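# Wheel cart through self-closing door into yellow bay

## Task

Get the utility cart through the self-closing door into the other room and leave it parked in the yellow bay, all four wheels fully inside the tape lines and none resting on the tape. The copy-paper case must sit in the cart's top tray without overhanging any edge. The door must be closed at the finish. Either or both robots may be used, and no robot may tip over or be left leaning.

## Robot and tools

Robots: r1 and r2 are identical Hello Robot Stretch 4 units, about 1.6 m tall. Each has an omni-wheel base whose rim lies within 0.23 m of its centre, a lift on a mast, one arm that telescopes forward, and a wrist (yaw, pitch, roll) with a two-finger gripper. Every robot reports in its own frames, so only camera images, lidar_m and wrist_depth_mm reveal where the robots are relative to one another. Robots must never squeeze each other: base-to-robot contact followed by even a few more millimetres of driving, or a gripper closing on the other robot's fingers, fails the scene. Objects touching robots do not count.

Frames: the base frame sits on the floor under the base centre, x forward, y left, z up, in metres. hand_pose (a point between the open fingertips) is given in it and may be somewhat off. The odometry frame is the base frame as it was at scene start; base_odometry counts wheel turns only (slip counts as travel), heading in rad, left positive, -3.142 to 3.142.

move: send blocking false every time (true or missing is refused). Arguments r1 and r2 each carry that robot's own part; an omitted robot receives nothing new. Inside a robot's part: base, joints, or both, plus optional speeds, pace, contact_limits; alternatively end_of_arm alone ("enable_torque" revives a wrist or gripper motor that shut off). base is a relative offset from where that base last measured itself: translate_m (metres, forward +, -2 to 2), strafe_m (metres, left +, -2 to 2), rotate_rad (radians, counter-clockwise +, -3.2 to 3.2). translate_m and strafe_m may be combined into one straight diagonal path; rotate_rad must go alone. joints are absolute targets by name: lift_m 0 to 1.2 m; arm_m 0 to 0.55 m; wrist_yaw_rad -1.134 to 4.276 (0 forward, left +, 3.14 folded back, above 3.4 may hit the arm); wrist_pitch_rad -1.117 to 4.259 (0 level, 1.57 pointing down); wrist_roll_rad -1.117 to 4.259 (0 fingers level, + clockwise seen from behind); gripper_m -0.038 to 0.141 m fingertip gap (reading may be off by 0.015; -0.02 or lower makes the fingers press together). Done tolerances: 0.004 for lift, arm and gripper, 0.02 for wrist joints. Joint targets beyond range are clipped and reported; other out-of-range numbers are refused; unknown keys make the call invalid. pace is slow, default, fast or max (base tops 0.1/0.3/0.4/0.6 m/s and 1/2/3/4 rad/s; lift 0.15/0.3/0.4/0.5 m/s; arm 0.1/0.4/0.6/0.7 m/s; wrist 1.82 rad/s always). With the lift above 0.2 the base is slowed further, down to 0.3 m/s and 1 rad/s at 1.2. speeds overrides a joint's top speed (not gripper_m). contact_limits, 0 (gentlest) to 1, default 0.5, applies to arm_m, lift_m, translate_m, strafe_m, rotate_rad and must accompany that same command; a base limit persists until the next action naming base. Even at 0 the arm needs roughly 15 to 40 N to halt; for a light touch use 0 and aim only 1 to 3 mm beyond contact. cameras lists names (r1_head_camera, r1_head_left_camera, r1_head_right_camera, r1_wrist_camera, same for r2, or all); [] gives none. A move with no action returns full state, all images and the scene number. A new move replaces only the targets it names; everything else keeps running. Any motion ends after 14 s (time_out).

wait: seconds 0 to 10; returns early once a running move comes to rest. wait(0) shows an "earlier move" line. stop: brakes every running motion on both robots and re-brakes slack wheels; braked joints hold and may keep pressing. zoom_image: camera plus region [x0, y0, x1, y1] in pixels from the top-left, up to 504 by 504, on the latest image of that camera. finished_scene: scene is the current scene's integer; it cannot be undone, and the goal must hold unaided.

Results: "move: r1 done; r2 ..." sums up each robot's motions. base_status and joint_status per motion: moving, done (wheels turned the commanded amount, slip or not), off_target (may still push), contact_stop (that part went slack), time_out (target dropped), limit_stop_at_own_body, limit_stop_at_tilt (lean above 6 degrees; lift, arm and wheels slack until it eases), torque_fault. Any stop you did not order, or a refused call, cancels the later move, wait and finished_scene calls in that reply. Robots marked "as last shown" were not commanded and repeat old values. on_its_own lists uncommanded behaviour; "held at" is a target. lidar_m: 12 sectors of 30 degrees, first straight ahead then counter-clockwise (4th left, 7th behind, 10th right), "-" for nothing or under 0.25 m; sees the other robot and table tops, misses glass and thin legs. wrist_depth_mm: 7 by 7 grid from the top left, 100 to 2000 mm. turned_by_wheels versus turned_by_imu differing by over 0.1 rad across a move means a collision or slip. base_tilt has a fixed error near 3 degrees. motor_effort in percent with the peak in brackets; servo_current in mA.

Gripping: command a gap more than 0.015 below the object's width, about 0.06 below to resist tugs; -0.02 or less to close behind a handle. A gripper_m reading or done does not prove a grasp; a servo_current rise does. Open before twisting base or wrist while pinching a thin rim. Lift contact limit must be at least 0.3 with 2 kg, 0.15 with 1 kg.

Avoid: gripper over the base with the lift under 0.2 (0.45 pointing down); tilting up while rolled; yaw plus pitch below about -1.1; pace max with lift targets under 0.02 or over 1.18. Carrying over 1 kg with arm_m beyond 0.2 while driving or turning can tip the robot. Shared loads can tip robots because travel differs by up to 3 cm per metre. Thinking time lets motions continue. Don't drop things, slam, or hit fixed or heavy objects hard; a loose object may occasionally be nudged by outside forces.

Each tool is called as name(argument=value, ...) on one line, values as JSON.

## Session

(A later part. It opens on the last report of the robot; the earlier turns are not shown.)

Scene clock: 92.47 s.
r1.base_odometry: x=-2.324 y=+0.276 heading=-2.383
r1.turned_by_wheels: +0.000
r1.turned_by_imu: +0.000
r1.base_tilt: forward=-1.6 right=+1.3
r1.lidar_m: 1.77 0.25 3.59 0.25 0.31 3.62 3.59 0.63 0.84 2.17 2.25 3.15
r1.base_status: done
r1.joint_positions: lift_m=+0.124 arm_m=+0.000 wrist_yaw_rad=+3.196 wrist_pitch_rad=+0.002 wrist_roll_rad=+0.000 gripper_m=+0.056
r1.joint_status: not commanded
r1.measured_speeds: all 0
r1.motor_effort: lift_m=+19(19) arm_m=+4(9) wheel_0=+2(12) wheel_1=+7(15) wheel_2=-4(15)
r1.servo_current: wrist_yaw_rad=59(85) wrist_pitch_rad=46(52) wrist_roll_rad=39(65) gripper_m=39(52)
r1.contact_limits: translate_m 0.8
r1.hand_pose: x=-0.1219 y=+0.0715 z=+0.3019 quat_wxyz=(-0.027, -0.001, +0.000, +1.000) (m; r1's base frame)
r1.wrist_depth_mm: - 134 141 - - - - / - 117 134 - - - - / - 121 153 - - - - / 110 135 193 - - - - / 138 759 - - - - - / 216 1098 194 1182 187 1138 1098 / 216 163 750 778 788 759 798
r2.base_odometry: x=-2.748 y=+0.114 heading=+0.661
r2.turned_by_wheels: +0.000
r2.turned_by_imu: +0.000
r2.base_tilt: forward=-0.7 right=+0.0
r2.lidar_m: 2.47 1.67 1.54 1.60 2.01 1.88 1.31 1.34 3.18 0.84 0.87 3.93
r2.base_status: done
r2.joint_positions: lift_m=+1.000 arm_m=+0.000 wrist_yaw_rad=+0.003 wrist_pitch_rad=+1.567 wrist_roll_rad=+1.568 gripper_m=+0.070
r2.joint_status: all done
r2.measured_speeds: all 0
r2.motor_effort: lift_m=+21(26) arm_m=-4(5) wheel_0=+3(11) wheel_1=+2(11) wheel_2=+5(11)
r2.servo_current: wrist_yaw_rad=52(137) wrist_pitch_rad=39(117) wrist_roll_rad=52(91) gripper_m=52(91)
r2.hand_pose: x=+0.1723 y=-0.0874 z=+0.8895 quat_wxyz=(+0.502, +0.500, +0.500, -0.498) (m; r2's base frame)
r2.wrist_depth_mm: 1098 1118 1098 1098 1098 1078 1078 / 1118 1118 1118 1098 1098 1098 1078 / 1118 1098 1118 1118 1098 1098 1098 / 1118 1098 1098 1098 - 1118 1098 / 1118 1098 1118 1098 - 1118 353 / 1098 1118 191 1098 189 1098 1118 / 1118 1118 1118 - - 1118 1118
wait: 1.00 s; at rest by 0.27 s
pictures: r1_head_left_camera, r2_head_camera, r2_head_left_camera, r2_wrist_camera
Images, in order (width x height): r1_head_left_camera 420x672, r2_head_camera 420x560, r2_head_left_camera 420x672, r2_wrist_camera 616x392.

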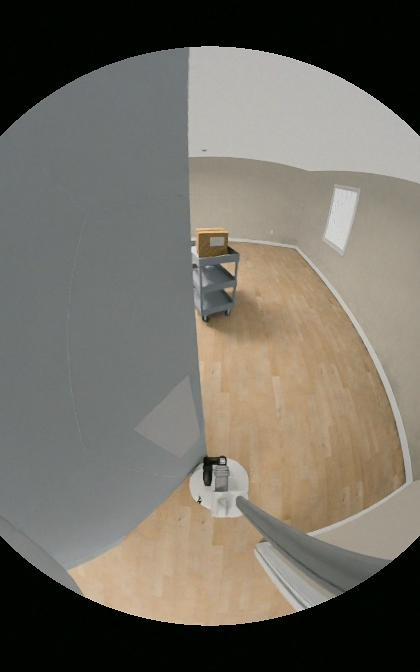

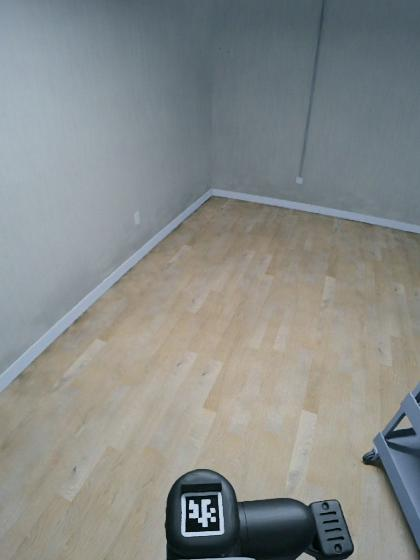

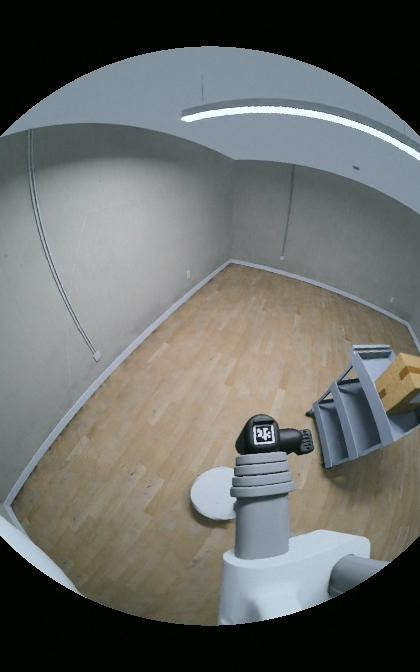

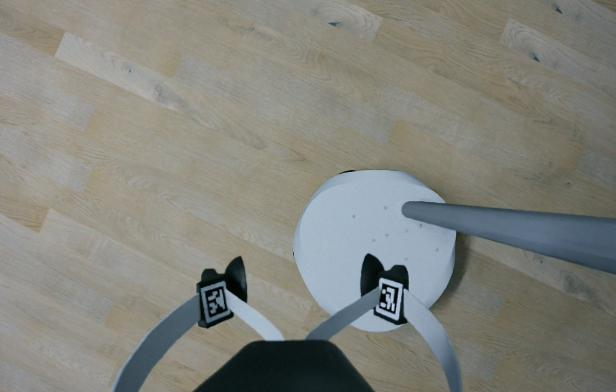

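move(blocking=false, r1={"base":{"strafe_m":0.6,"translate_m":0.08},"contact_limits":{"strafe_m":0.9}}, r2={"base":{"translate_m":-0.5,"strafe_m":-0.92}})

wait(seconds=3)

wait(seconds=1.5, cameras=["r2_head_camera","r2_wrist_camera","r1_head_left_camera"])

move(blocking=false, r1={"base":{"translate_m":0.45,"strafe_m":0.02},"contact_limits":{"translate_m":0.8}})

wait(seconds=0.1, cameras=["r2_head_camera","r2_wrist_camera","r1_head_left_camera"])

Scene clock: 104.77 s.
move: r1 moving; r2 moving
r1.base_odometry: x=-2.305 y=+0.249 heading=-2.384
r1.turned_by_wheels: -0.001
r1.turned_by_imu: -0.001
r1.base_tilt: forward=-1.6 right=+1.3
r1.lidar_m: 1.75 0.25 - 0.25 0.31 0.93 3.58 0.65 0.85 2.21 2.30 3.19
r1.base_status: translate_m moving; strafe_m moving
r1.joint_positions: lift_m=+0.124 arm_m=+0.000 wrist_yaw_rad=+3.196 wrist_pitch_rad=+0.002 wrist_roll_rad=+0.000 gripper_m=+0.056
r1.joint_status: not commanded
r1.measured_speeds: translate_m=+0.019 strafe_m=+0.131 rotate_rad=-0.004 lift_m=+0.000 arm_m=+0.000 wrist_yaw_rad=+0.000 wrist_pitch_rad=+0.000 wrist_roll_rad=+0.000
r1.motor_effort: lift_m=+19(19) arm_m=+4(5) wheel_0=-18(18) wheel_1=+15(17) wheel_2=-8(9)
r1.servo_current: wrist_yaw_rad=46(65) wrist_pitch_rad=52(52) wrist_roll_rad=39(59) gripper_m=46(46)
r1.contact_limits: strafe_m 0.9
r1.hand_pose: x=-0.1219 y=+0.0715 z=+0.3019 quat_wxyz=(-0.027, -0.001, +0.000, +1.000) (m; r1's base frame)
r1.wrist_depth_mm: - 134 134 - - - - / - 116 134 - - - - / - 117 150 - - - - / 110 135 195 - - - - / 138 1708 - - - - - / 216 1078 194 1182 188 1118 1098 / 215 164 759 788 788 759 798
r2.base_odometry: x=-2.742 y=+0.083 heading=+0.662
r2.turned_by_wheels: +0.000
r2.turned_by_imu: +0.001
r2.base_tilt: forward=-0.6 right=+0.1
r2.lidar_m: 2.52 1.72 1.56 1.61 2.03 1.86 1.26 1.45 3.14 0.81 0.83 3.94
r2.base_status: translate_m moving; strafe_m moving
r2.joint_positions: lift_m=+1.000 arm_m=+0.000 wrist_yaw_rad=+0.003 wrist_pitch_rad=+1.567 wrist_roll_rad=+1.568 gripper_m=+0.070
r2.joint_status: not commanded
r2.measured_speeds: translate_m=-0.057 strafe_m=-0.106 rotate_rad=+0.000 lift_m=+0.000 arm_m=+0.000 wrist_yaw_rad=+0.000 wrist_pitch_rad=+0.000 wrist_roll_rad=+0.000
r2.motor_effort: lift_m=+21(21) arm_m=-4(5) wheel_0=+6(12) wheel_1=-10(13) wheel_2=+9(9)
r2.servo_current: wrist_yaw_rad=46(52) wrist_pitch_rad=46(46) wrist_roll_rad=39(59) gripper_m=52(52)
r2.hand_pose: x=+0.1723 y=-0.0874 z=+0.8895 quat_wxyz=(+0.502, +0.500, +0.500, -0.498) (m; r2's base frame)
r2.wrist_depth_mm: 1118 1118 1098 1098 1098 1098 1118 / 1098 1118 1098 1098 1118 1098 1098 / 1118 1098 1098 1098 1118 1098 1078 / 1118 1098 1118 1118 - 1098 1078 / 1098 1118 1138 1118 - 1118 355 / 1118 1098 191 1118 190 1118 1118 / 1098 1138 1118 - - 1098 1098
pictures: none

Scene clock: 107.70 s.
earlier move: r1 done; r2 moving
r1.base_odometry: x=-1.971 y=-0.213 heading=-2.382
r1.turned_by_wheels: +0.002
r1.turned_by_imu: +0.009
r1.base_tilt: forward=-1.6 right=+1.3
r1.lidar_m: 1.08 0.34 0.25 - 0.25 0.25 0.50 3.76 1.10 2.76 2.88 0.99
r1.base_status: done
r1.joint_positions: lift_m=+0.124 arm_m=+0.000 wrist_yaw_rad=+3.196 wrist_pitch_rad=+0.002 wrist_roll_rad=+0.000 gripper_m=+0.056
r1.joint_status: not commanded
r1.measured_speeds: all 0
r1.motor_effort: lift_m=+19(19) arm_m=-4(5) wheel_0=-30(30) wheel_1=+36(36) wheel_2=+6(9)
r1.servo_current: wrist_yaw_rad=52(65) wrist_pitch_rad=52(52) wrist_roll_rad=52(72) gripper_m=33(52)
r1.contact_limits: strafe_m 0.9
r1.hand_pose: x=-0.1218 y=+0.0716 z=+0.3019 quat_wxyz=(-0.027, -0.001, +0.000, +1.000) (m; r1's base frame)
r1.wrist_depth_mm: - 134 247 - 377 229 176 / - 118 134 - 384 232 177 / - 119 158 - 387 246 179 / 110 135 194 - 392 234 181 / 211 - - - 392 236 181 / 229 1255 193 1182 191 236 182 / 227 750 759 153 364 211 182
r2.base_odometry: x=-2.609 y=-0.726 heading=+0.662
r2.turned_by_wheels: +0.000
r2.turned_by_imu: -0.001
r2.base_tilt: forward=-0.7 right=+0.0
r2.lidar_m: 0.49 2.58 2.39 2.47 1.03 1.00 1.88 2.37 2.34 2.38 0.71 0.51
r2.base_status: translate_m moving; strafe_m moving
r2.joint_positions: lift_m=+1.000 arm_m=+0.000 wrist_yaw_rad=+0.003 wrist_pitch_rad=+1.567 wrist_roll_rad=+1.568 gripper_m=+0.070
r2.joint_status: not commanded
r2.measured_speeds: translate_m=-0.142 strafe_m=-0.261 rotate_rad=+0.004 lift_m=+0.000 arm_m=+0.000 wrist_yaw_rad=+0.000 wrist_pitch_rad=+0.000 wrist_roll_rad=+0.000
r2.motor_effort: lift_m=+21(21) arm_m=-4(5) wheel_0=+2(12) wheel_1=-7(14) wheel_2=+7(10)
r2.servo_current: wrist_yaw_rad=39(65) wrist_pitch_rad=33(52) wrist_roll_rad=52(59) gripper_m=52(59)
r2.hand_pose: x=+0.1723 y=-0.0874 z=+0.8896 quat_wxyz=(+0.502, +0.500, +0.500, -0.498) (m; r2's base frame)
r2.wrist_depth_mm: - 615 1118 1078 1098 1078 1098 / - 615 1098 1098 1118 1098 1078 / - 615 1118 1098 1098 1098 1098 / 442 615 1098 1098 - 1078 1078 / 1138 1118 1078 1098 - 1098 357 / 1098 1118 193 1098 189 1098 1138 / 1118 1118 1098 - - 1078 1098
wait: 2.93 of 3 s (r1 has come to rest)
pictures: none

Scene clock: 109.20 s.
earlier move: r2 moving
r1.base_odometry: x=-1.971 y=-0.213 heading=-2.382
r1.turned_by_wheels: +0.000
r1.turned_by_imu: +0.000
r1.base_tilt: forward=-1.6 right=+1.3
r1.lidar_m: 1.68 0.34 0.25 - 0.25 0.25 0.49 3.79 1.09 2.76 2.89 1.07
r1.base_status: done
r1.joint_positions: lift_m=+0.124 arm_m=+0.000 wrist_yaw_rad=+3.196 wrist_pitch_rad=+0.002 wrist_roll_rad=+0.000 gripper_m=+0.056
r1.joint_status: not commanded
r1.measured_speeds: all 0
r1.motor_effort: lift_m=+19(19) arm_m=-3(5) wheel_0=-30(30) wheel_1=+36(36) wheel_2=+6(9)
r1.servo_current: wrist_yaw_rad=52(72) wrist_pitch_rad=39(52) wrist_roll_rad=59(72) gripper_m=39(52)
r1.contact_limits: strafe_m 0.9
r1.hand_pose: x=-0.1218 y=+0.0716 z=+0.3019 quat_wxyz=(-0.027, -0.001, +0.000, +1.000) (m; r1's base frame)
r1.wrist_depth_mm: - 134 245 - 375 229 177 / - 118 134 - 382 232 178 / - 119 158 - 389 246 180 / 111 135 195 - 392 234 180 / 213 - - - 394 236 181 / 230 1205 194 1182 190 236 181 / 227 759 750 153 366 211 181
r2.base_odometry: x=-2.577 y=-0.919 heading=+0.662
r2.turned_by_wheels: +0.000
r2.turned_by_imu: +0.000
r2.base_tilt: forward=-0.7 right=+0.1
r2.lidar_m: 0.56 2.80 2.58 2.67 1.09 1.23 1.85 2.29 2.13 2.20 2.78 0.60
r2.base_status: translate_m moving; strafe_m moving
r2.joint_positions: lift_m=+1.000 arm_m=+0.000 wrist_yaw_rad=+0.003 wrist_pitch_rad=+1.567 wrist_roll_rad=+1.568 gripper_m=+0.070
r2.joint_status: not commanded
r2.measured_speeds: all 0
r2.motor_effort: lift_m=+21(21) arm_m=-4(5) wheel_0=+2(12) wheel_1=-3(14) wheel_2=+4(10)
r2.servo_current: wrist_yaw_rad=52(65) wrist_pitch_rad=46(52) wrist_roll_rad=52(59) gripper_m=52(59)
r2.hand_pose: x=+0.1723 y=-0.0874 z=+0.8896 quat_wxyz=(+0.502, +0.500, +0.500, -0.498) (m; r2's base frame)
r2.wrist_depth_mm: 1098 1118 1098 1098 1098 1118 1078 / 574 1118 1098 1118 1098 1098 1098 / 627 1042 1118 1078 1098 1098 1098 / 627 1118 1078 1098 - 1098 1098 / 621 960 1138 1098 - 1118 357 / 621 1098 192 1098 190 1118 1098 / 1098 1138 1118 - - 1118 1098
wait: 1.50 s; no rest
pictures: r1_head_left_camera, r2_head_camera, r2_wrist_camera
Images, in order (width x height): r1_head_left_camera 420x672, r2_head_camera 420x560, r2_wrist_camera 616x392.

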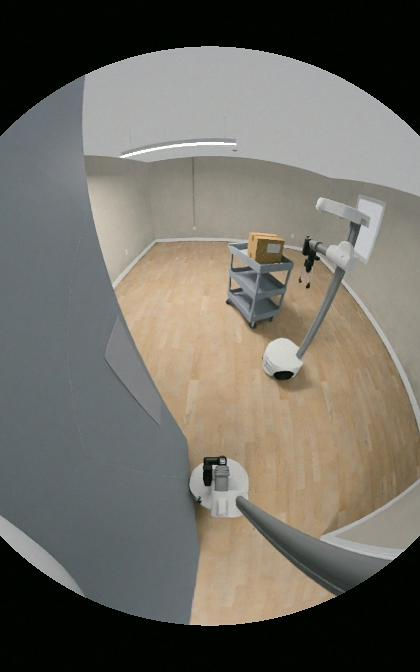

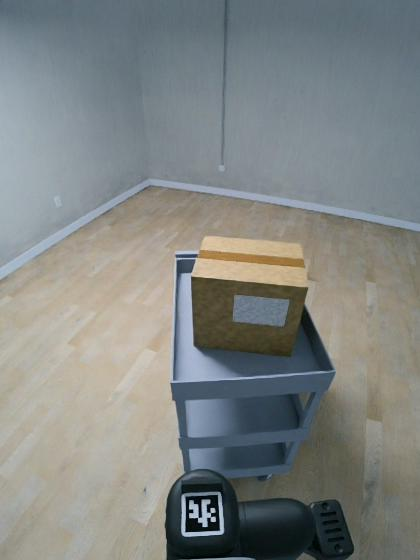

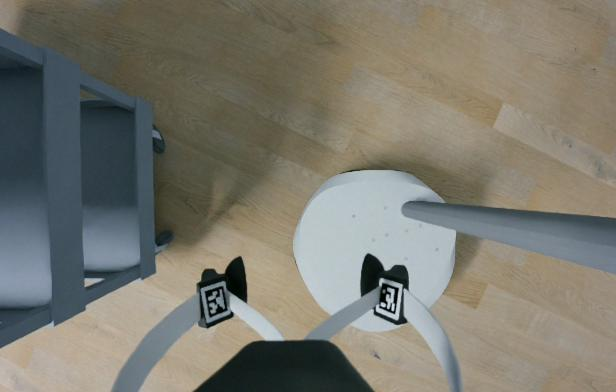

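Scene clock: 109.70 s.
earlier move: r2 done
move: r1 contact_stop
r1.base_odometry: x=-1.975 y=-0.210 heading=-2.377
r1.turned_by_wheels: +0.005
r1.turned_by_imu: +0.005
r1.base_tilt: forward=-1.6 right=+1.3
r1.lidar_m: 1.68 0.34 0.25 - 0.25 0.25 0.51 3.77 1.10 2.75 2.86 1.07
r1.base_status: translate_m contact_stop; strafe_m contact_stop
r1.joint_positions: lift_m=+0.124 arm_m=+0.000 wrist_yaw_rad=+3.196 wrist_pitch_rad=+0.002 wrist_roll_rad=+0.000 gripper_m=+0.056
r1.joint_status: not commanded
r1.measured_speeds: translate_m=+0.000 strafe_m=-0.012 rotate_rad=-0.003 lift_m=+0.000 arm_m=+0.000 wrist_yaw_rad=+0.000 wrist_pitch_rad=+0.000 wrist_roll_rad=+0.000
r1.on_its_own: the wheels are slack since a contact_stop
r1.motor_effort: lift_m=+19(19) arm_m=-4(4) wheel_0=+0(29) wheel_1=+1(36) wheel_2=-1(5)
r1.servo_current: wrist_yaw_rad=59(59) wrist_pitch_rad=46(52) wrist_roll_rad=46(59) gripper_m=46(52)
r1.contact_limits: translate_m 0.8
r1.hand_pose: x=-0.1218 y=+0.0716 z=+0.3019 quat_wxyz=(-0.027, -0.001, +0.000, +1.000) (m; r1's base frame)
r1.wrist_depth_mm: - 134 248 - 384 230 176 / - 118 134 - 384 232 177 / - 120 155 - 394 248 180 / 111 135 202 - 399 236 181 / 213 - - - 368 236 182 / 230 1205 194 1182 191 237 182 / 228 750 750 153 370 213 181
r2.base_odometry: x=-2.577 y=-0.919 heading=+0.662
r2.turned_by_wheels: +0.000
r2.turned_by_imu: +0.000
r2.base_tilt: forward=-0.7 right=+0.0
r2.lidar_m: 0.56 2.80 2.62 2.68 1.10 1.24 1.81 2.31 2.13 2.19 2.82 0.59
r2.base_status: done
r2.joint_positions: lift_m=+1.000 arm_m=+0.000 wrist_yaw_rad=+0.003 wrist_pitch_rad=+1.567 wrist_roll_rad=+1.568 gripper_m=+0.070
r2.joint_status: not commanded
r2.measured_speeds: all 0
r2.motor_effort: lift_m=+21(21) arm_m=-4(4) wheel_0=+3(3) wheel_1=-3(4) wheel_2=+4(4)
r2.servo_current: wrist_yaw_rad=52(52) wrist_pitch_rad=39(46) wrist_roll_rad=39(65) gripper_m=46(52)
r2.hand_pose: x=+0.1723 y=-0.0874 z=+0.8896 quat_wxyz=(+0.502, +0.500, +0.500, -0.498) (m; r2's base frame)
r2.wrist_depth_mm: 1138 1118 1118 1118 1098 1118 1098 / 569 1098 1098 1098 1098 1098 1118 / 634 1060 1098 1138 1118 1098 1118 / 621 1098 1118 1098 - 1098 1098 / 621 960 1098 1138 - 1118 355 / 615 1098 191 1118 190 1118 1098 / 1098 1098 1118 - - 1098 1098
pictures: none

not run: a stop that you did not command came earlier in this reply.

move(blocking=false, r1={"base":{"translate_m":0.42,"strafe_m":-0.03},"contact_limits":{"translate_m":0.9}}, r2={"base":{"translate_m":0.07,"strafe_m":-0.05},"joints":{"arm_m":0.24}})

wait(seconds=2)

wait(seconds=0.8, cameras=["r2_wrist_camera","r1_head_left_camera"])

Scene clock: 124.57 s.
earlier move: r1 contact_stop
move: r1 moving; r2 moving
r1.base_odometry: x=-2.081 y=-0.144 heading=-2.372
r1.turned_by_wheels: +0.005
r1.turned_by_imu: +0.004
r1.base_tilt: forward=-1.6 right=+1.3
r1.lidar_m: 1.61 0.25 0.25 - 0.25 0.30 3.79 1.04 1.00 2.62 2.76 1.02
r1.base_status: earlier translate_m contact_stop (by the wheels' count: +0.000 of +0.450); earlier strafe_m contact_stop (by the wheels' count: -0.124 of +0.020); translate_m moving; strafe_m moving
r1.joint_positions: lift_m=+0.124 arm_m=+0.000 wrist_yaw_rad=+3.196 wrist_pitch_rad=+0.002 wrist_roll_rad=+0.000 gripper_m=+0.056
r1.joint_status: not commanded
r1.measured_speeds: translate_m=+0.122 strafe_m=-0.010 rotate_rad=+0.002 lift_m=+0.000 arm_m=+0.000 wrist_yaw_rad=+0.000 wrist_pitch_rad=+0.000 wrist_roll_rad=+0.000
r1.motor_effort: lift_m=+19(19) arm_m=-3(4) wheel_0=+5(6) wheel_1=+10(11) wheel_2=-9(10)
r1.servo_current: wrist_yaw_rad=39(65) wrist_pitch_rad=33(52) wrist_roll_rad=59(65) gripper_m=46(46)
r1.contact_limits: translate_m 0.9
r1.hand_pose: x=-0.1218 y=+0.0716 z=+0.3019 quat_wxyz=(-0.027, -0.001, +0.000, +1.000) (m; r1's base frame)
r1.wrist_depth_mm: - 134 246 - - 289 198 / - 118 134 - - 291 200 / - 119 158 - - 294 202 / 111 135 200 - - 298 204 / 212 - - - 1618 300 205 / 229 1229 194 1182 188 301 206 / 229 759 750 788 554 253 205
r2.base_odometry: x=-2.542 y=-0.917 heading=+0.661
r2.turned_by_wheels: -0.001
r2.turned_by_imu: +0.001
r2.base_tilt: forward=-0.7 right=+0.0
r2.lidar_m: 0.53 2.79 2.58 2.67 1.03 1.05 1.86 2.29 2.12 2.18 2.79 0.56
r2.base_status: translate_m moving; strafe_m moving
r2.joint_positions: lift_m=+1.000 arm_m=+0.051 wrist_yaw_rad=+0.003 wrist_pitch_rad=+1.567 wrist_roll_rad=+1.568 gripper_m=+0.070
r2.joint_status: arm_m moving
r2.measured_speeds: translate_m=+0.107 strafe_m=-0.078 rotate_rad=-0.007 lift_m=+0.000 arm_m=+0.195 wrist_yaw_rad=+0.000 wrist_pitch_rad=+0.000 wrist_roll_rad=+0.000
r2.motor_effort: lift_m=+21(21) arm_m=+7(13) wheel_0=+9(15) wheel_1=-8(8) wheel_2=-11(13)
r2.servo_current: wrist_yaw_rad=46(52) wrist_pitch_rad=46(52) wrist_roll_rad=52(59) gripper_m=52(52)
r2.hand_pose: x=+0.2228 y=-0.0874 z=+0.8896 quat_wxyz=(+0.502, +0.500, +0.500, -0.498) (m; r2's base frame)
r2.wrist_depth_mm: 1118 1098 1098 1118 1098 1098 1078 / - 1118 1098 1118 1118 1118 1078 / - 917 1118 1118 1098 1098 1118 / - 917 1098 1098 - 1118 1078 / - 634 1098 1118 - 1118 1098 / - 842 192 1118 190 1098 1098 / 1118 1118 1138 - - 1118 1118
pictures: none

Scene clock: 125.90 s.
earlier move: r1 moving; r2 done
r1.base_odometry: x=-2.323 y=-0.347 heading=-2.372
r1.turned_by_wheels: +0.000
r1.turned_by_imu: +0.000
r1.base_tilt: forward=-1.6 right=+1.3
r1.lidar_m: 1.25 2.94 2.17 2.12 0.25 0.28 1.01 1.24 1.50 2.60 2.74 0.78
r1.base_status: translate_m moving; strafe_m moving
r1.joint_positions: lift_m=+0.124 arm_m=+0.000 wrist_yaw_rad=+3.196 wrist_pitch_rad=+0.002 wrist_roll_rad=+0.000 gripper_m=+0.056
r1.joint_status: not commanded
r1.measured_speeds: translate_m=+0.196 strafe_m=-0.014 rotate_rad=+0.004 lift_m=+0.000 arm_m=+0.000 wrist_yaw_rad=+0.000 wrist_pitch_rad=+0.000 wrist_roll_rad=+0.000
r1.motor_effort: lift_m=+19(19) arm_m=-4(4) wheel_0=+0(7) wheel_1=+6(12) wheel_2=-2(11)
r1.servo_current: wrist_yaw_rad=46(65) wrist_pitch_rad=52(52) wrist_roll_rad=39(72) gripper_m=39(52)
r1.contact_limits: translate_m 0.9
r1.hand_pose: x=-0.1218 y=+0.0716 z=+0.3019 quat_wxyz=(-0.027, -0.001, +0.000, +1.000) (m; r1's base frame)
r1.wrist_depth_mm: - 134 248 - - 293 199 / - 119 134 - - 294 202 / - 120 154 - - 300 204 / 111 135 202 - - 303 206 / 211 - - - 1618 304 206 / 229 1229 194 1182 187 304 207 / 229 750 741 778 691 256 206
r2.base_odometry: x=-2.491 y=-0.915 heading=+0.661
r2.turned_by_wheels: +0.000
r2.turned_by_imu: +0.001
r2.base_tilt: forward=-0.6 right=+0.1
r2.lidar_m: 0.49 2.79 2.61 2.66 0.79 0.93 1.94 2.29 2.11 2.16 2.81 0.54
r2.base_status: done
r2.joint_positions: lift_m=+1.000 arm_m=+0.240 wrist_yaw_rad=+0.003 wrist_pitch_rad=+1.567 wrist_roll_rad=+1.568 gripper_m=+0.070
r2.joint_status: all done
r2.measured_speeds: all 0
r2.motor_effort: lift_m=+21(21) arm_m=+7(13) wheel_0=+1(15) wheel_1=-4(8) wheel_2=-2(13)
r2.servo_current: wrist_yaw_rad=46(59) wrist_pitch_rad=39(52) wrist_roll_rad=52(59) gripper_m=52(65)
r2.hand_pose: x=+0.4120 y=-0.0874 z=+0.8896 quat_wxyz=(+0.502, +0.500, +0.500, -0.498) (m; r2's base frame)
r2.wrist_depth_mm: - - 1098 1098 1098 1078 1078 / 310 - 615 1098 1078 1078 1078 / 315 - 640 1118 1098 1098 1098 / 322 - 640 1098 1118 - 1118 / 325 - 603 1118 1098 - 1078 / - - 191 1118 190 - 1118 / - - - - - 1098 1098
wait: 1.33 of 2 s (r2 has come to rest)
pictures: none

Scene clock: 126.70 s.
earlier move: r1 moving
r1.base_odometry: x=-2.379 y=-0.394 heading=-2.372
r1.turned_by_wheels: +0.000
r1.turned_by_imu: +0.000
r1.base_tilt: forward=-1.6 right=+1.2
r1.lidar_m: 1.23 2.95 2.19 2.11 0.25 0.30 1.02 1.27 1.57 2.60 0.92 0.72
r1.base_status: translate_m moving; strafe_m moving
r1.joint_positions: lift_m=+0.124 arm_m=+0.000 wrist_yaw_rad=+3.196 wrist_pitch_rad=+0.002 wrist_roll_rad=+0.000 gripper_m=+0.056
r1.joint_status: not commanded
r1.measured_speeds: all 0
r1.motor_effort: lift_m=+19(19) arm_m=-3(4) wheel_0=+2(7) wheel_1=+5(12) wheel_2=+1(11)
r1.servo_current: wrist_yaw_rad=59(72) wrist_pitch_rad=46(52) wrist_roll_rad=65(72) gripper_m=39(52)
r1.contact_limits: translate_m 0.9
r1.hand_pose: x=-0.1218 y=+0.0716 z=+0.3019 quat_wxyz=(-0.027, -0.001, +0.000, +1.000) (m; r1's base frame)
r1.wrist_depth_mm: - 134 - - - 273 186 / - 119 136 - - 277 187 / - 123 156 - - 281 190 / 111 135 198 - - 286 191 / 137 - - - 1138 286 192 / 220 1182 193 1182 187 286 193 / 230 759 759 788 549 222 193
r2.base_odometry: x=-2.491 y=-0.915 heading=+0.661
r2.turned_by_wheels: +0.000
r2.turned_by_imu: +0.000
r2.base_tilt: forward=-0.7 right=+0.1
r2.lidar_m: 0.49 2.82 2.61 2.67 0.74 0.87 1.93 2.27 2.12 2.18 2.79 0.53
r2.base_status: done
r2.joint_positions: lift_m=+1.000 arm_m=+0.240 wrist_yaw_rad=+0.003 wrist_pitch_rad=+1.567 wrist_roll_rad=+1.568 gripper_m=+0.070
r2.joint_status: all done
r2.measured_speeds: all 0
r2.motor_effort: lift_m=+21(21) arm_m=+7(13) wheel_0=+2(15) wheel_1=-4(8) wheel_2=-2(13)
r2.servo_current: wrist_yaw_rad=52(59) wrist_pitch_rad=39(52) wrist_roll_rad=46(59) gripper_m=46(65)
r2.hand_pose: x=+0.4120 y=-0.0874 z=+0.8896 quat_wxyz=(+0.502, +0.500, +0.500, -0.498) (m; r2's base frame)
r2.wrist_depth_mm: - - 1098 1138 1098 1098 1098 / 310 - 615 1118 1098 1078 1098 / 314 - 647 1098 1098 1078 1098 / 320 - 640 1098 1098 - 1098 / 329 - 603 1098 1098 - 1098 / - - 191 1118 190 - 1078 / - - - - - 1098 1118
wait: 0.80 s; no rest
pictures: r1_head_left_camera, r2_wrist_camera
Images, in order (width x height): r1_head_left_camera 420x672, r2_wrist_camera 616x392.

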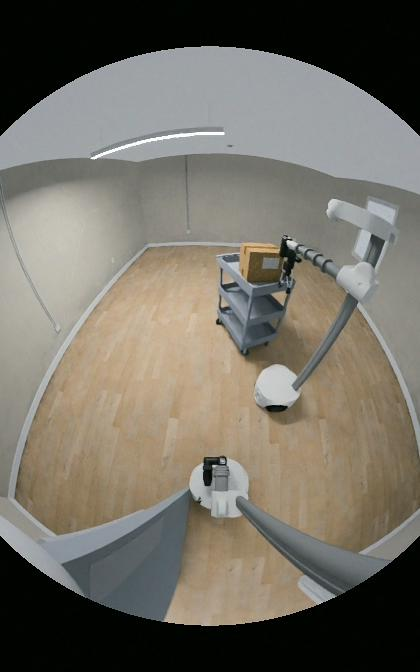

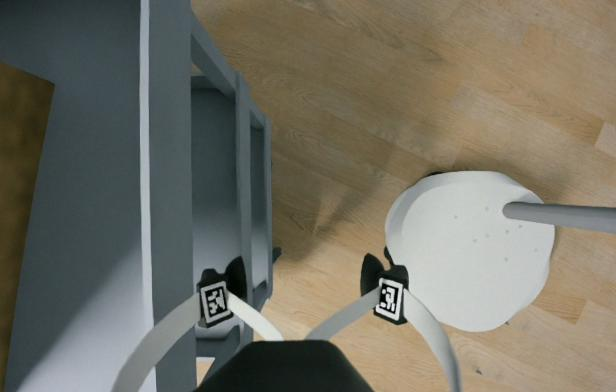

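move(blocking=false, r1={"base":{"translate_m":0.02,"strafe_m":0.16},"contact_limits":{"strafe_m":0.9}}, r2={"joints":{"arm_m":0.34}})

wait(seconds=1.5, cameras=["r2_wrist_camera","r1_head_left_camera"])

wait(seconds=0.6, cameras=["r2_wrist_camera","r1_head_left_camera"])

Scene clock: 135.80 s.
earlier move: r1 done
move: r1 moving; r2 moving
r1.base_odometry: x=-2.359 y=-0.421 heading=-2.371
r1.turned_by_wheels: +0.000
r1.turned_by_imu: +0.000
r1.base_tilt: forward=-1.6 right=+1.2
r1.lidar_m: 1.23 2.91 2.12 2.06 0.25 0.28 0.88 1.31 1.59 2.65 0.87 0.72
r1.base_status: translate_m moving; strafe_m moving
r1.joint_positions: lift_m=+0.124 arm_m=+0.000 wrist_yaw_rad=+3.196 wrist_pitch_rad=+0.002 wrist_roll_rad=+0.000 gripper_m=+0.056
r1.joint_status: not commanded
r1.measured_speeds: translate_m=+0.017 strafe_m=+0.131 rotate_rad=+0.007 lift_m=+0.000 arm_m=+0.000 wrist_yaw_rad=+0.000 wrist_pitch_rad=+0.000 wrist_roll_rad=+0.000
r1.motor_effort: lift_m=+19(19) arm_m=-4(4) wheel_0=-10(13) wheel_1=+15(16) wheel_2=-1(2)
r1.servo_current: wrist_yaw_rad=39(65) wrist_pitch_rad=46(52) wrist_roll_rad=52(65) gripper_m=39(46)
r1.contact_limits: strafe_m 0.9
r1.hand_pose: x=-0.1218 y=+0.0716 z=+0.3019 quat_wxyz=(-0.027, -0.001, +0.000, +1.000) (m; r1's base frame)
r1.wrist_depth_mm: - 134 245 - 530 267 186 / - 118 134 - 544 271 187 / - 119 153 - 569 273 190 / 110 135 194 - - 276 190 / 212 - - - 931 277 191 / 229 1255 194 1182 188 278 192 / 227 759 759 788 500 220 191
r2.base_odometry: x=-2.491 y=-0.915 heading=+0.661
r2.turned_by_wheels: +0.000
r2.turned_by_imu: +0.000
r2.base_tilt: forward=-0.7 right=+0.1
r2.lidar_m: 0.49 2.81 2.61 2.68 0.74 1.90 1.92 2.28 2.12 2.19 2.79 0.51
r2.base_status: not commanded
r2.joint_positions: lift_m=+1.000 arm_m=+0.291 wrist_yaw_rad=+0.003 wrist_pitch_rad=+1.567 wrist_roll_rad=+1.568 gripper_m=+0.070
r2.joint_status: arm_m moving
r2.measured_speeds: translate_m=+0.000 strafe_m=+0.000 rotate_rad=+0.000 lift_m=+0.000 arm_m=+0.195 wrist_yaw_rad=+0.000 wrist_pitch_rad=+0.000 wrist_roll_rad=+0.000
r2.motor_effort: lift_m=+21(21) arm_m=+9(10) wheel_0=+1(2) wheel_1=-4(5) wheel_2=-2(3)
r2.servo_current: wrist_yaw_rad=46(59) wrist_pitch_rad=39(46) wrist_roll_rad=39(59) gripper_m=46(52)
r2.hand_pose: x=+0.4628 y=-0.0874 z=+0.8896 quat_wxyz=(+0.502, +0.500, +0.500, -0.498) (m; r2's base frame)
r2.wrist_depth_mm: - - - 1098 1098 1098 1098 / 256 - - 1118 1098 1078 1078 / 278 - - 1098 1078 1118 1098 / 279 - - 1098 1078 - 1078 / 294 - - 1118 1118 - - / 301 - 188 1118 190 - 1098 / 310 - - - - 1118 1118
pictures: none

Scene clock: 136.60 s.
earlier move: r1 moving; r2 done
r1.base_odometry: x=-2.287 y=-0.517 heading=-2.372
r1.turned_by_wheels: +0.000
r1.turned_by_imu: +0.001
r1.base_tilt: forward=-1.6 right=+1.3
r1.lidar_m: 1.27 2.72 2.01 1.94 0.25 0.25 0.60 1.41 1.61 2.75 0.86 0.79
r1.base_status: translate_m moving; strafe_m moving
r1.joint_positions: lift_m=+0.124 arm_m=+0.000 wrist_yaw_rad=+3.196 wrist_pitch_rad=+0.002 wrist_roll_rad=+0.000 gripper_m=+0.056
r1.joint_status: not commanded
r1.measured_speeds: translate_m=+0.010 strafe_m=+0.069 rotate_rad=-0.004 lift_m=+0.000 arm_m=+0.000 wrist_yaw_rad=+0.000 wrist_pitch_rad=+0.000 wrist_roll_rad=+0.000
r1.motor_effort: lift_m=+19(19) arm_m=-4(4) wheel_0=-2(13) wheel_1=+4(17) wheel_2=-2(3)
r1.servo_current: wrist_yaw_rad=46(65) wrist_pitch_rad=39(52) wrist_roll_rad=59(72) gripper_m=39(46)
r1.contact_limits: strafe_m 0.9
r1.hand_pose: x=-0.1218 y=+0.0716 z=+0.3019 quat_wxyz=(-0.027, -0.001, +0.000, +1.000) (m; r1's base frame)
r1.wrist_depth_mm: - 135 - - 413 244 174 / - 122 135 - 421 234 176 / - 125 163 - 427 251 177 / 108 135 211 - 389 239 179 / 213 - - - 392 240 179 / 976 1205 193 1182 191 240 179 / 750 750 750 798 362 212 179
r2.base_odometry: x=-2.491 y=-0.915 heading=+0.661
r2.turned_by_wheels: +0.000
r2.turned_by_imu: +0.000
r2.base_tilt: forward=-0.7 right=+0.1
r2.lidar_m: 0.50 2.78 2.61 2.66 0.80 1.92 1.94 2.31 2.12 2.18 2.81 0.54
r2.base_status: not commanded
r2.joint_positions: lift_m=+1.000 arm_m=+0.340 wrist_yaw_rad=+0.003 wrist_pitch_rad=+1.567 wrist_roll_rad=+1.568 gripper_m=+0.070
r2.joint_status: all done
r2.measured_speeds: all 0
r2.motor_effort: lift_m=+21(21) arm_m=+8(11) wheel_0=+1(2) wheel_1=-4(5) wheel_2=-2(3)
r2.servo_current: wrist_yaw_rad=39(65) wrist_pitch_rad=46(46) wrist_roll_rad=46(65) gripper_m=52(59)
r2.hand_pose: x=+0.5120 y=-0.0874 z=+0.8896 quat_wxyz=(+0.502, +0.500, +0.500, -0.498) (m; r2's base frame)
r2.wrist_depth_mm: 189 - - 1098 1098 1098 1078 / 191 270 - 1118 1078 1098 1098 / 204 278 - 1118 1098 1098 1078 / 215 293 - 1078 1118 - 1098 / 225 293 - 1098 1118 - - / 232 304 188 1098 190 - 1098 / 243 300 - - - 1098 1098
wait: 0.80 of 1.5 s (r2 has come to rest)
pictures: r1_head_left_camera, r2_wrist_camera
Images, in order (width x height): r1_head_left_camera 420x672, r2_wrist_camera 616x392.

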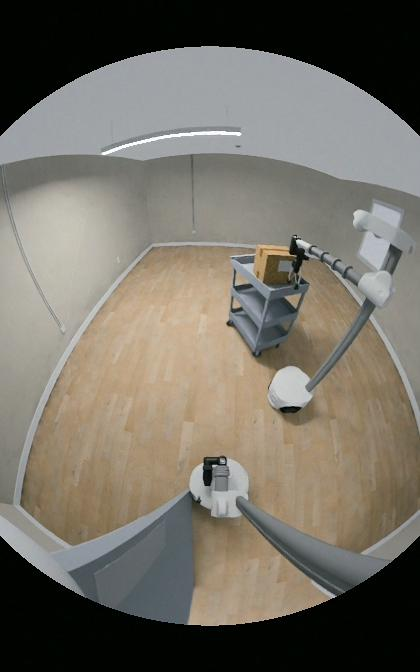

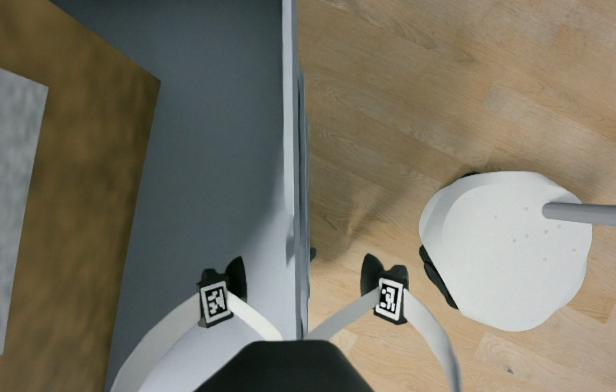

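Scene clock: 137.13 s.
earlier move: r1 done
r1.base_odometry: x=-2.282 y=-0.523 heading=-2.372
r1.turned_by_wheels: +0.000
r1.turned_by_imu: +0.000
r1.base_tilt: forward=-1.6 right=+1.2
r1.lidar_m: 1.31 2.70 2.01 1.94 0.25 0.25 0.60 1.40 1.63 2.78 0.86 0.81
r1.base_status: done
r1.joint_positions: lift_m=+0.124 arm_m=+0.000 wrist_yaw_rad=+3.196 wrist_pitch_rad=+0.002 wrist_roll_rad=+0.000 gripper_m=+0.056
r1.joint_status: not commanded
r1.measured_speeds: all 0
r1.motor_effort: lift_m=+19(19) arm_m=-4(4) wheel_0=-4(13) wheel_1=+4(17) wheel_2=-2(3)
r1.servo_current: wrist_yaw_rad=46(65) wrist_pitch_rad=39(52) wrist_roll_rad=52(72) gripper_m=39(46)
r1.contact_limits: strafe_m 0.9
r1.hand_pose: x=-0.1218 y=+0.0716 z=+0.3019 quat_wxyz=(-0.027, -0.001, +0.000, +1.000) (m; r1's base frame)
r1.wrist_depth_mm: - 135 - - 402 229 173 / - 122 134 - 415 231 175 / - 124 158 - 418 249 175 / 108 135 212 - 424 236 178 / 213 - - - 387 236 178 / 1008 1229 195 1160 188 238 179 / 750 741 750 798 353 210 178
r2.base_odometry: x=-2.491 y=-0.915 heading=+0.661
r2.turned_by_wheels: +0.000
r2.turned_by_imu: +0.000
r2.base_tilt: forward=-0.7 right=+0.1
r2.lidar_m: 0.49 2.80 2.61 0.98 0.81 1.93 1.93 2.30 2.13 2.19 2.80 0.52
r2.base_status: not commanded
r2.joint_positions: lift_m=+1.000 arm_m=+0.340 wrist_yaw_rad=+0.003 wrist_pitch_rad=+1.567 wrist_roll_rad=+1.568 gripper_m=+0.070
r2.joint_status: all done
r2.measured_speeds: all 0
r2.motor_effort: lift_m=+21(21) arm_m=+7(11) wheel_0=+1(2) wheel_1=-4(5) wheel_2=-2(3)
r2.servo_current: wrist_yaw_rad=39(65) wrist_pitch_rad=46(46) wrist_roll_rad=39(65) gripper_m=52(59)
r2.hand_pose: x=+0.5120 y=-0.0874 z=+0.8896 quat_wxyz=(+0.502, +0.500, +0.500, -0.498) (m; r2's base frame)
r2.wrist_depth_mm: 189 - - 1078 1098 1098 1078 / 190 270 - 1098 1098 1098 1098 / 204 278 - 1118 1098 1098 1098 / 216 291 - 1098 1078 - 1098 / 225 293 - 1098 1098 - - / 234 303 188 1098 189 - 1078 / 244 301 - - - 1098 1098
wait: 0.53 of 0.6 s (r1 has come to rest)
pictures: r1_head_left_camera, r2_wrist_camera
Images, in order (width x height): r1_head_left_camera 420x672, r2_wrist_camera 616x392.

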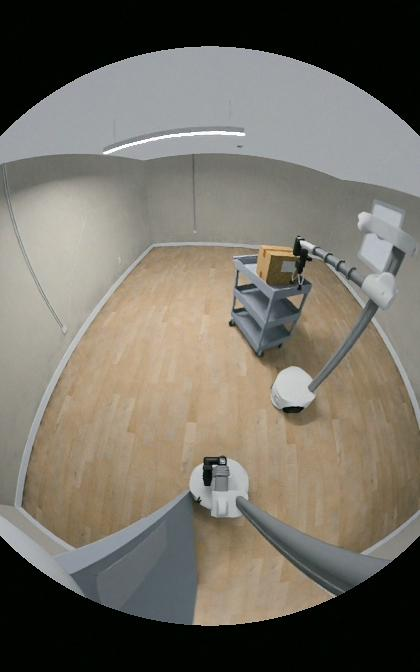

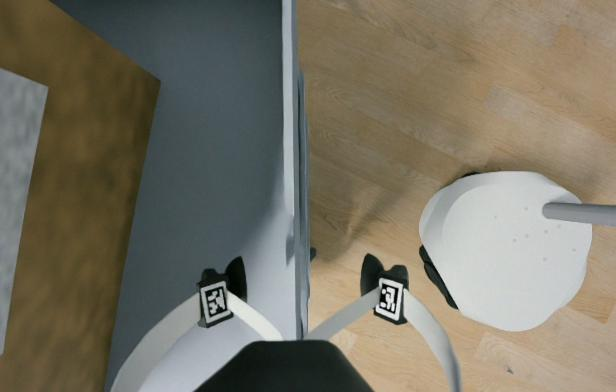

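move(blocking=false, r2={"joints":{"lift_m":0.952},"pace":"slow","contact_limits":{"lift_m":0.2}})

wait(seconds=0.8)

move(blocking=false, r2={"joints":{"gripper_m":-0.038}})

wait(seconds=1.8, cameras=["r2_wrist_camera","r2_head_left_camera"])

Scene clock: 144.57 s.
move: r2 moving
r1: as last shown
r1.base_tilt: forward=-1.6 right=+1.3
r1.lidar_m: 1.29 2.69 2.02 1.96 0.25 0.25 0.61 1.39 1.62 2.76 0.83 0.79
r1.motor_effort: lift_m=+19(19) arm_m=-4(4) wheel_0=-3(4) wheel_1=+4(5) wheel_2=-2(2)
r1.servo_current: wrist_yaw_rad=46(59) wrist_pitch_rad=39(52) wrist_roll_rad=52(52) gripper_m=39(46)
r1.contact_limits: strafe_m 0.9
r1.wrist_depth_mm: - 135 - - 404 230 173 / - 122 135 - 413 231 175 / - 124 158 - 415 250 176 / 108 135 211 - 424 236 177 / 213 - - - 389 236 178 / 1008 1229 193 1182 187 237 178 / 750 750 759 798 357 210 178
r2.base_odometry: x=-2.491 y=-0.915 heading=+0.661
r2.turned_by_wheels: +0.000
r2.turned_by_imu: +0.000
r2.base_tilt: forward=-0.7 right=+0.0
r2.lidar_m: 0.50 2.83 2.62 0.96 0.83 1.90 1.95 2.28 2.11 2.16 2.80 0.53
r2.base_status: not commanded
r2.joint_positions: lift_m=+0.975 arm_m=+0.340 wrist_yaw_rad=+0.003 wrist_pitch_rad=+1.567 wrist_roll_rad=+1.568 gripper_m=+0.070
r2.joint_status: lift_m moving
r2.measured_speeds: translate_m=+0.000 strafe_m=+0.000 rotate_rad=+0.000 lift_m=-0.095 arm_m=+0.000 wrist_yaw_rad=+0.000 wrist_pitch_rad=+0.000 wrist_roll_rad=+0.000
r2.motor_effort: lift_m=+15(22) arm_m=+7(8) wheel_0=+1(2) wheel_1=-4(4) wheel_2=-2(3)
r2.servo_current: wrist_yaw_rad=52(65) wrist_pitch_rad=46(46) wrist_roll_rad=46(59) gripper_m=59(59)
r2.contact_limits: lift_m 0.2
r2.hand_pose: x=+0.5120 y=-0.0874 z=+0.8649 quat_wxyz=(+0.502, +0.500, +0.500, -0.498) (m; r2's base frame)
r2.wrist_depth_mm: 189 - - 1078 1078 1078 1042 / 190 266 - 1078 1098 1078 1078 / 206 273 - 1078 1078 1098 1078 / 213 279 - 1078 1078 - 1060 / 228 290 - 1098 1098 - - / 233 285 188 1098 190 - 1060 / 243 296 - - - 1078 1078
pictures: none

Scene clock: 145.33 s.
earlier move: r2 done
r1.base_odometry: x=-2.282 y=-0.523 heading=-2.372
r1.turned_by_wheels: +0.000
r1.turned_by_imu: +0.000
r1.base_tilt: forward=-1.6 right=+1.3
r1.lidar_m: 1.29 2.73 2.03 1.96 0.25 0.25 0.59 1.42 1.65 2.77 0.83 0.80
r1.base_status: not commanded
r1.joint_positions: lift_m=+0.124 arm_m=+0.000 wrist_yaw_rad=+3.196 wrist_pitch_rad=+0.002 wrist_roll_rad=+0.000 gripper_m=+0.056
r1.joint_status: not commanded
r1.measured_speeds: all 0
r1.motor_effort: lift_m=+19(19) arm_m=-4(4) wheel_0=-4(4) wheel_1=+4(5) wheel_2=-2(2)
r1.servo_current: wrist_yaw_rad=65(72) wrist_pitch_rad=46(52) wrist_roll_rad=65(65) gripper_m=46(46)
r1.contact_limits: strafe_m 0.9
r1.hand_pose: x=-0.1218 y=+0.0716 z=+0.3019 quat_wxyz=(-0.027, -0.001, +0.000, +1.000) (m; r1's base frame)
r1.wrist_depth_mm: - 134 - - 407 229 173 / - 122 134 - 415 232 175 / - 123 158 - 418 249 176 / 108 135 212 - 424 236 177 / 213 - - - 384 236 178 / 991 1205 194 1160 187 238 179 / 750 759 750 798 355 210 179
r2.base_odometry: x=-2.491 y=-0.915 heading=+0.661
r2.turned_by_wheels: +0.000
r2.turned_by_imu: +0.000
r2.base_tilt: forward=-0.7 right=+0.0
r2.lidar_m: 0.50 2.80 2.62 0.95 0.82 1.92 1.89 2.28 2.11 2.18 2.79 0.52
r2.base_status: not commanded
r2.joint_positions: lift_m=+0.952 arm_m=+0.340 wrist_yaw_rad=+0.003 wrist_pitch_rad=+1.567 wrist_roll_rad=+1.568 gripper_m=+0.070
r2.joint_status: all done
r2.measured_speeds: all 0
r2.motor_effort: lift_m=+14(22) arm_m=+7(8) wheel_0=+2(2) wheel_1=-4(4) wheel_2=-2(3)
r2.servo_current: wrist_yaw_rad=46(65) wrist_pitch_rad=39(46) wrist_roll_rad=39(59) gripper_m=52(59)
r2.contact_limits: lift_m 0.2
r2.hand_pose: x=+0.5120 y=-0.0874 z=+0.8422 quat_wxyz=(+0.502, +0.500, +0.500, -0.498) (m; r2's base frame)
r2.wrist_depth_mm: 189 - - 1078 1042 1078 1042 / 191 253 - 1060 1060 1060 1025 / 206 262 - 1078 1060 1060 1060 / 214 271 - 1060 1060 - 820 / 228 277 - 1060 1060 - - / 233 - 189 1060 190 - - / 236 - - - - 1078 1042
wait: 0.77 of 0.8 s (r2 has come to rest)
pictures: none

Scene clock: 145.83 s.
move: r2 moving
r1: as last shown
r1.lidar_m: 1.30 2.74 2.02 1.96 0.25 0.25 0.61 1.42 1.61 2.76 0.85 0.79
r1.motor_effort: lift_m=+19(19) arm_m=-4(4) wheel_0=-3(4) wheel_1=+4(5) wheel_2=-2(2)
r1.servo_current: wrist_yaw_rad=39(59) wrist_pitch_rad=46(52) wrist_roll_rad=46(59) gripper_m=46(46)
r1.contact_limits: strafe_m 0.9
r1.wrist_depth_mm: - 134 - - 402 229 174 / - 122 135 - 407 231 175 / - 124 158 - 418 249 176 / 108 136 213 - 424 236 177 / 214 - - - 389 237 178 / 1008 1205 195 1182 188 236 179 / 750 750 750 788 357 210 178
r2.base_odometry: x=-2.491 y=-0.915 heading=+0.661
r2.turned_by_wheels: +0.000
r2.turned_by_imu: +0.000
r2.base_tilt: forward=-0.7 right=+0.0
r2.lidar_m: 0.50 2.80 2.62 0.98 0.81 1.91 1.94 2.30 2.11 2.19 2.78 0.55
r2.base_status: not commanded
r2.joint_positions: lift_m=+0.952 arm_m=+0.340 wrist_yaw_rad=+0.003 wrist_pitch_rad=+1.567 wrist_roll_rad=+1.568 gripper_m=+0.051
r2.joint_status: gripper_m moving
r2.measured_speeds: all 0
r2.motor_effort: lift_m=+14(14) arm_m=+7(8) wheel_0=+2(2) wheel_1=-4(5) wheel_2=-2(2)
r2.servo_current: wrist_yaw_rad=46(59) wrist_pitch_rad=33(46) wrist_roll_rad=52(59) gripper_m=130(130)
r2.contact_limits: lift_m 0.2
r2.hand_pose: x=+0.5120 y=-0.0874 z=+0.8422 quat_wxyz=(+0.502, +0.500, +0.500, -0.498) (m; r2's base frame)
r2.wrist_depth_mm: 189 - - 1060 1042 1042 1042 / 191 253 - 1042 1060 1060 1025 / 206 262 - 1060 1060 1060 1042 / 214 271 - 1060 1042 - 820 / 228 276 - 1042 1042 - - / 234 - 189 1060 191 - - / 236 122 - - - 1060 1042
pictures: none

Scene clock: 147.10 s.
earlier move: r2 done
r1.base_odometry: x=-2.282 y=-0.523 heading=-2.372
r1.turned_by_wheels: +0.000
r1.turned_by_imu: +0.000
r1.base_tilt: forward=-1.6 right=+1.3
r1.lidar_m: 1.31 2.72 2.02 1.96 0.25 0.27 0.58 1.39 1.63 2.76 0.85 0.79
r1.base_status: not commanded
r1.joint_positions: lift_m=+0.124 arm_m=+0.000 wrist_yaw_rad=+3.196 wrist_pitch_rad=+0.002 wrist_roll_rad=+0.000 gripper_m=+0.056
r1.joint_status: not commanded
r1.measured_speeds: all 0
r1.motor_effort: lift_m=+19(19) arm_m=-4(4) wheel_0=-3(4) wheel_1=+4(5) wheel_2=-2(2)
r1.servo_current: wrist_yaw_rad=46(65) wrist_pitch_rad=33(52) wrist_roll_rad=46(59) gripper_m=46(46)
r1.contact_limits: strafe_m 0.9
r1.hand_pose: x=-0.1218 y=+0.0716 z=+0.3019 quat_wxyz=(-0.027, -0.001, +0.000, +1.000) (m; r1's base frame)
r1.wrist_depth_mm: - 135 - - 404 229 173 / - 123 135 - 413 232 175 / - 123 158 - 418 248 176 / 108 136 213 - 424 236 177 / 213 - - - 389 236 179 / 1025 1205 194 1182 187 239 180 / 750 750 759 788 353 211 178
r2.base_odometry: x=-2.491 y=-0.915 heading=+0.661
r2.turned_by_wheels: +0.000
r2.turned_by_imu: +0.000
r2.base_tilt: forward=-0.6 right=+0.1
r2.lidar_m: 0.47 2.80 2.63 0.98 0.81 1.92 1.94 2.27 2.13 2.16 2.75 0.52
r2.base_status: not commanded
r2.joint_positions: lift_m=+0.952 arm_m=+0.340 wrist_yaw_rad=+0.003 wrist_pitch_rad=+1.567 wrist_roll_rad=+1.568 gripper_m=-0.036
r2.joint_status: all done
r2.measured_speeds: all 0
r2.motor_effort: lift_m=+18(18) arm_m=+5(8) wheel_0=+1(2) wheel_1=-4(5) wheel_2=-2(3)
r2.servo_current: wrist_yaw_rad=39(59) wrist_pitch_rad=46(46) wrist_roll_rad=39(65) gripper_m=150(267)
r2.contact_limits: lift_m 0.2
r2.hand_pose: x=+0.5121 y=-0.0874 z=+0.8418 quat_wxyz=(+0.502, +0.500, +0.500, -0.498) (m; r2's base frame)
r2.wrist_depth_mm: 187 - - 1042 1025 1042 1042 / 189 254 - 1060 1042 1042 1025 / 201 263 - 1060 1042 1042 1042 / 208 266 - 1060 1060 - - / 214 274 - 210 1060 - - / 223 158 182 200 178 - - / 238 143 - - - - 1060
wait: 1.27 of 1.8 s (r2 has come to rest)
pictures: r2_head_left_camera, r2_wrist_camera
Images, in order (width x height): r2_head_left_camera 420x672, r2_wrist_camera 616x392.

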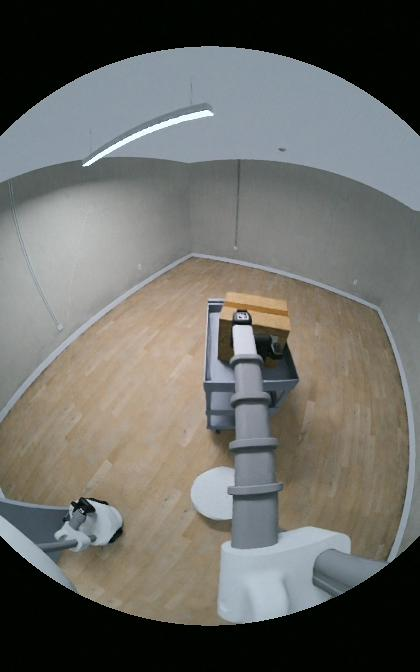

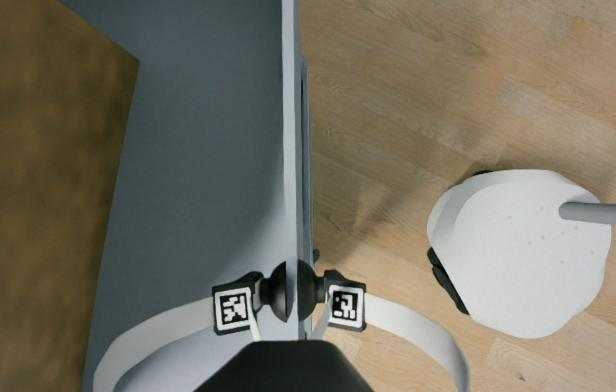

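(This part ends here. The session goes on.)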